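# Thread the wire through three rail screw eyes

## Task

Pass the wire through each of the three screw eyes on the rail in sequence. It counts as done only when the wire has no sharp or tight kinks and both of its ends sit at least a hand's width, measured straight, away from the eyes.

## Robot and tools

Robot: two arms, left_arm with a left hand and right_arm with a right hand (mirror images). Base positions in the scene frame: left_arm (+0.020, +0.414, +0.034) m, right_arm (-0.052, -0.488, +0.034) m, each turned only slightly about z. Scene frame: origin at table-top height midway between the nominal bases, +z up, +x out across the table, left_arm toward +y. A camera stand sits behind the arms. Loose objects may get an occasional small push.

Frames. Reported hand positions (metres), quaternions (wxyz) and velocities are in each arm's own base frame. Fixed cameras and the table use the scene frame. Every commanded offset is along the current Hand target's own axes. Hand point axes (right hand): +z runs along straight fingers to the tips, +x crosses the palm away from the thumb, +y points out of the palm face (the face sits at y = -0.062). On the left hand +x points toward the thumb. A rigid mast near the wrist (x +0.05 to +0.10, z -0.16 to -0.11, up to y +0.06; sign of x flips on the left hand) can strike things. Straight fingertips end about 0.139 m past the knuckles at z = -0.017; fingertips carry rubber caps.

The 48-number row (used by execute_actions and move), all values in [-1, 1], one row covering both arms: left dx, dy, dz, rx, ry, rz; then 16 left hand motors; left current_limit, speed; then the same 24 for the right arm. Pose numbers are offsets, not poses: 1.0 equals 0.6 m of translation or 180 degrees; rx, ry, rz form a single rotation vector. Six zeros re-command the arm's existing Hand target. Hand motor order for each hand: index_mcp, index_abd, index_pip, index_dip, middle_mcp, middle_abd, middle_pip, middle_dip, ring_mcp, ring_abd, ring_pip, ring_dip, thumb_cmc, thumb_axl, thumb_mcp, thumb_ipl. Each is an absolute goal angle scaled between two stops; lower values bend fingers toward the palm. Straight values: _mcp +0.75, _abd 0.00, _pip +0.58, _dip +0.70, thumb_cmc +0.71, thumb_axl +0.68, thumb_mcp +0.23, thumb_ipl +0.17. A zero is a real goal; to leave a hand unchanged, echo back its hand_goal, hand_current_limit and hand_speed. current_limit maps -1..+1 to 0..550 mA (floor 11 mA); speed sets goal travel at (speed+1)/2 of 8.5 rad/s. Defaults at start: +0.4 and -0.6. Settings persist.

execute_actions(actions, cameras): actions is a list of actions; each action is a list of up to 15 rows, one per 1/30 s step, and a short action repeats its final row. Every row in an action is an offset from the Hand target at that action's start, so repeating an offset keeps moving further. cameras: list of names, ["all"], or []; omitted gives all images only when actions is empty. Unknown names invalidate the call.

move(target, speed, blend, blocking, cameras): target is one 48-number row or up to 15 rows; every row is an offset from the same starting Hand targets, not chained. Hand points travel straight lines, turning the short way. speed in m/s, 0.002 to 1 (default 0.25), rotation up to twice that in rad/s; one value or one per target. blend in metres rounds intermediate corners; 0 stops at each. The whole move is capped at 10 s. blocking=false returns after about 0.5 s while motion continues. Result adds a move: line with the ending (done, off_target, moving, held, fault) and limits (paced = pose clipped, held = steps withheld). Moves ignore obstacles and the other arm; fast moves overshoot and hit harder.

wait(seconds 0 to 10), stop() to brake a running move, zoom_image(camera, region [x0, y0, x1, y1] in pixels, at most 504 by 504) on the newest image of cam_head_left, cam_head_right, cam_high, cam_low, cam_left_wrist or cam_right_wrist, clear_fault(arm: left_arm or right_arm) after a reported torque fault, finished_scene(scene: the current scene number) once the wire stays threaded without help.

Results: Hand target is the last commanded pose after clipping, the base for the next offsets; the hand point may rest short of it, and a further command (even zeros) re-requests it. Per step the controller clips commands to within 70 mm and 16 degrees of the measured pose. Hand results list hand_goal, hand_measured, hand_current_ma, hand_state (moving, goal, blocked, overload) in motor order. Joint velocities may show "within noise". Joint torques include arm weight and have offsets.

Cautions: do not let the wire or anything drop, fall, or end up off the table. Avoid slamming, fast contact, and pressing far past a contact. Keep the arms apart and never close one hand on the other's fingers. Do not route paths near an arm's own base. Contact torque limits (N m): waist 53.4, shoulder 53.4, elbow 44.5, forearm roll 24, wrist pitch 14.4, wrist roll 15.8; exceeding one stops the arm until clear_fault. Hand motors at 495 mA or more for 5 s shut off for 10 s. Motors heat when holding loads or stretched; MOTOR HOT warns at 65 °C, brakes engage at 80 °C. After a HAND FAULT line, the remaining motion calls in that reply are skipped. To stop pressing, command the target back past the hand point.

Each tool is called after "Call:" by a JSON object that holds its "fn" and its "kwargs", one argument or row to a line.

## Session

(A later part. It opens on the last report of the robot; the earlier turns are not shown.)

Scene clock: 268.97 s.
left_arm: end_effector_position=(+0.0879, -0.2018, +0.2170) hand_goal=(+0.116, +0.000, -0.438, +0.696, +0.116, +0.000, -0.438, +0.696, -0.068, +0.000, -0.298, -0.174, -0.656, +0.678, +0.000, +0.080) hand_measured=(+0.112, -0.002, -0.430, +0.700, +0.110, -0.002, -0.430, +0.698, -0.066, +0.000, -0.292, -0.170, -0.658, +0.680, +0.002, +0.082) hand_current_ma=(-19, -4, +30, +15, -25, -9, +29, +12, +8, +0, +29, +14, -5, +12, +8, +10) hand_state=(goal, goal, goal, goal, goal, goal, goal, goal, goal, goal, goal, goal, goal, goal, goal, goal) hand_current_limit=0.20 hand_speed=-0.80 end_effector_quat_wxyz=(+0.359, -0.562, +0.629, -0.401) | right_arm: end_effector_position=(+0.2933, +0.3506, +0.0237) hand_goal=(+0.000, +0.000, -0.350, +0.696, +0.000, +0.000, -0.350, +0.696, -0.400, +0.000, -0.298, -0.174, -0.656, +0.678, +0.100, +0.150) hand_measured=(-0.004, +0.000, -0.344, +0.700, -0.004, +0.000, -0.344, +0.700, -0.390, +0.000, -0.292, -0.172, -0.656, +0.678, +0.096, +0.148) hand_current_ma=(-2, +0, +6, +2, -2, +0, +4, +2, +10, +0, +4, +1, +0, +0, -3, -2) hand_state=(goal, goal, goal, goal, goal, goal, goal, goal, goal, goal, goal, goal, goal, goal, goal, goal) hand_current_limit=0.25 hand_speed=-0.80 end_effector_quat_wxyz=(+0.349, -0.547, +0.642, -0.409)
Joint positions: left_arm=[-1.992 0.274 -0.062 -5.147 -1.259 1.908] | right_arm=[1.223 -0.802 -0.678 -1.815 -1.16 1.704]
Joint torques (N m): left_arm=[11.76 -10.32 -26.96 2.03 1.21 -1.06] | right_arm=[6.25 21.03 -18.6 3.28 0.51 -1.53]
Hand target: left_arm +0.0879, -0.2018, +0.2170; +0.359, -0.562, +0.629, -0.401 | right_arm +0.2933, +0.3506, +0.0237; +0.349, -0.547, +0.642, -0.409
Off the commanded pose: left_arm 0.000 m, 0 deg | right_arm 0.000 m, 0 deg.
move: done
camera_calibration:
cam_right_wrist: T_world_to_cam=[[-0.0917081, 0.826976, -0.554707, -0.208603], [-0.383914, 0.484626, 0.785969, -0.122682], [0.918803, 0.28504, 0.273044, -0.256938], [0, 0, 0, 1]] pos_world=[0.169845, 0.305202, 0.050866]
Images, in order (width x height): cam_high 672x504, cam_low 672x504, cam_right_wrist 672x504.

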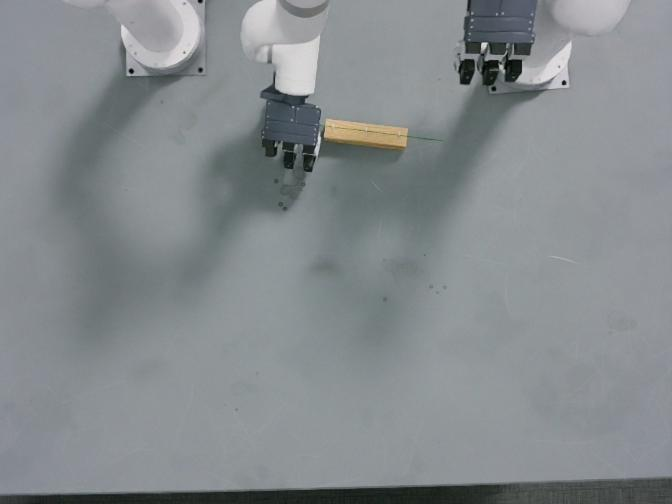

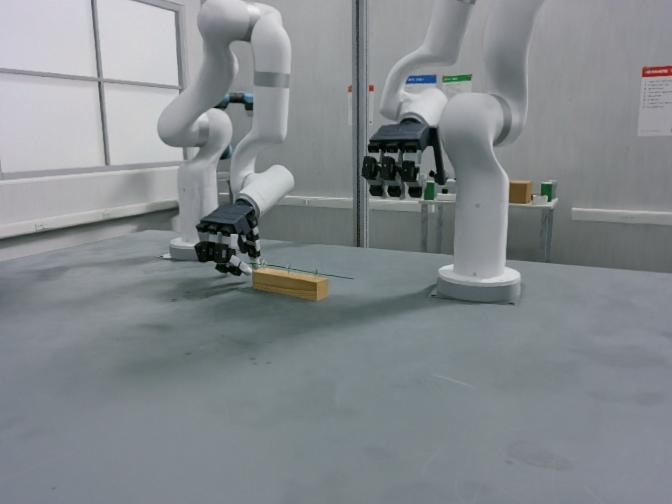

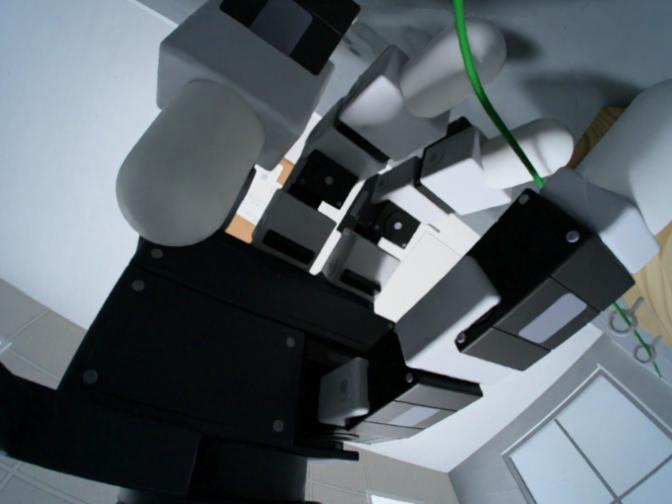

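Call:
{"fn": "move", "kwargs": {
  "target": [0,0,0,0,0,0, 0.115,0,-0.438,0.696, 0.115,0,-0.438,0.696, -0.068,0,-0.299,-0.174, -0.657,0.677,0.0,0.08, 0.2,-0.8, 0,-0.1813,-0.0845,0,0,0, 0.0,0,-0.35,0.696, 0.0,0,-0.35,0.696, -0.40,0,-0.299,-0.174, -0.657,0.677,0.1,0.15, 0.25,-0.8],
  "speed": 0.08,
  "cameras": ["cam_high","cam_low","cam_right_wrist"]
}}

Call:
{"fn": "zoom_image", "kwargs": {
  "camera": "cam_low",
  "region": [200, 230, 370, 310]
}}

Call:
{"fn": "zoom_image", "kwargs": {
  "camera": "cam_high",
  "region": [260, 90, 460, 180]
}}

Scene clock: 271.10 s.
left_arm: end_effector_position=(+0.0879, -0.2018, +0.2170) hand_goal=(+0.116, +0.000, -0.438, +0.696, +0.116, +0.000, -0.438, +0.696, -0.068, +0.000, -0.298, -0.174, -0.656, +0.678, +0.000, +0.080) hand_measured=(+0.112, -0.002, -0.430, +0.700, +0.110, -0.002, -0.430, +0.698, -0.066, +0.000, -0.292, -0.170, -0.658, +0.680, +0.002, +0.082) hand_current_ma=(-19, -4, +30, +15, -25, -9, +29, +12, +8, +0, +29, +14, -5, +12, +8, +10) hand_state=(goal, goal, goal, goal, goal, goal, goal, goal, goal, goal, goal, goal, goal, goal, goal, goal) hand_current_limit=0.20 hand_speed=-0.80 end_effector_quat_wxyz=(+0.359, -0.562, +0.629, -0.401) | right_arm: end_effector_position=(+0.2934, +0.3505, +0.1437) hand_goal=(+0.000, +0.000, -0.350, +0.696, +0.000, +0.000, -0.350, +0.696, -0.400, +0.000, -0.298, -0.174, -0.656, +0.678, +0.100, +0.150) hand_measured=(-0.004, +0.000, -0.344, +0.700, -0.004, +0.000, -0.344, +0.700, -0.390, +0.000, -0.292, -0.172, -0.656, +0.678, +0.096, +0.148) hand_current_ma=(-2, +0, +5, +2, -2, +0, +4, +2, +10, +0, +4, +1, +0, +0, -3, -2) hand_state=(goal, goal, goal, goal, goal, goal, goal, goal, goal, goal, goal, goal, goal, goal, goal, goal) hand_current_limit=0.25 hand_speed=-0.80 end_effector_quat_wxyz=(+0.348, -0.547, +0.642, -0.409)
Joint positions: left_arm=[-1.992 0.274 -0.062 -5.147 -1.259 1.908] | right_arm=[1.222 -0.45 -0.587 -1.695 -1.112 1.421]
Joint torques (N m): left_arm=[12.7 -10.03 -26.73 2.49 1.09 -1.07] | right_arm=[4.26 41.08 -4.34 2.69 0.63 -1.64]
Hand target: left_arm +0.0879, -0.2018, +0.2170; +0.359, -0.562, +0.629, -0.401 | right_arm +0.2934, +0.3505, +0.1437; +0.349, -0.547, +0.642, -0.409
Off the commanded pose: left_arm 0.000 m, 0 deg | right_arm 0.000 m, 0 deg.
move: done
camera_calibration:
cam_right_wrist: T_world_to_cam=[[-0.0916318, 0.826999, -0.554685, -0.142025], [-0.38387, 0.484641, 0.785982, -0.216847], [0.918829, 0.284948, 0.273051, -0.289716], [0, 0, 0, 1]] pos_world=[0.169945, 0.305102, 0.170766]
Images, in order (width x height): cam_high 672x504, cam_low 672x504, cam_right_wrist 672x504.

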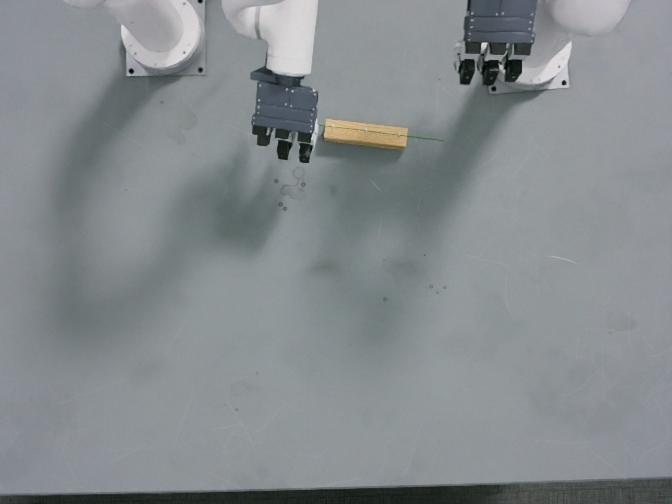

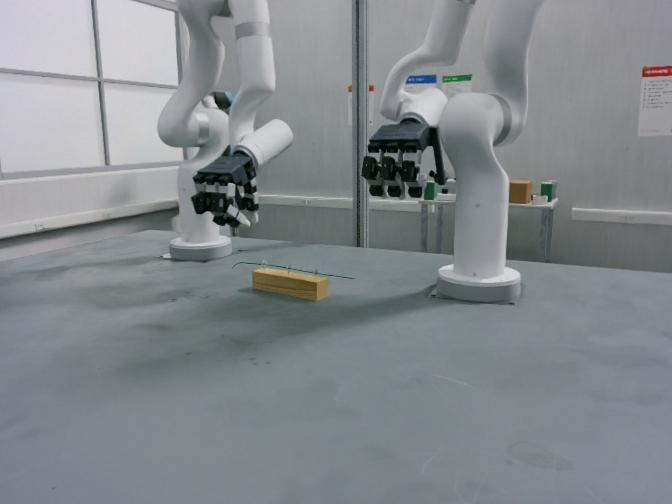

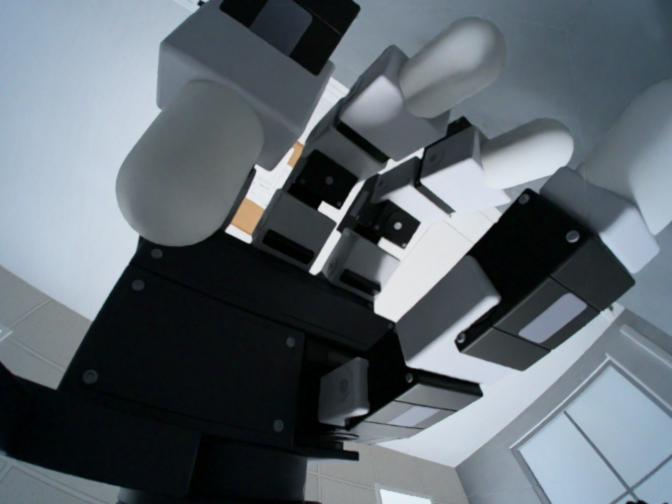

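Scaled by 2.965 from the camera's 672x504 image, which has a finer 960x720 frame.

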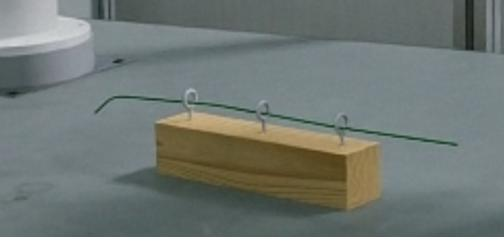

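Scaled by 2.520 from the camera's 672x504 image, which has a finer 960x720 frame.

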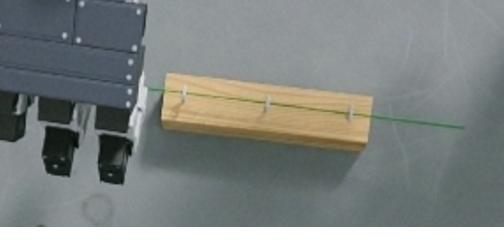

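Call:
{"fn": "zoom_image", "kwargs": {
  "camera": "cam_low",
  "region": [225, 250, 275, 285]
}}

Scaled by 10.080 from the camera's 672x504 image, which has a finer 960x720 frame.

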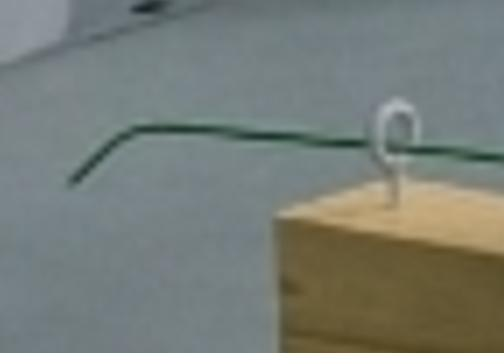

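Call:
{"fn": "finished_scene", "kwargs": {
  "scene": 1
}}

The scene is finished: the task was done.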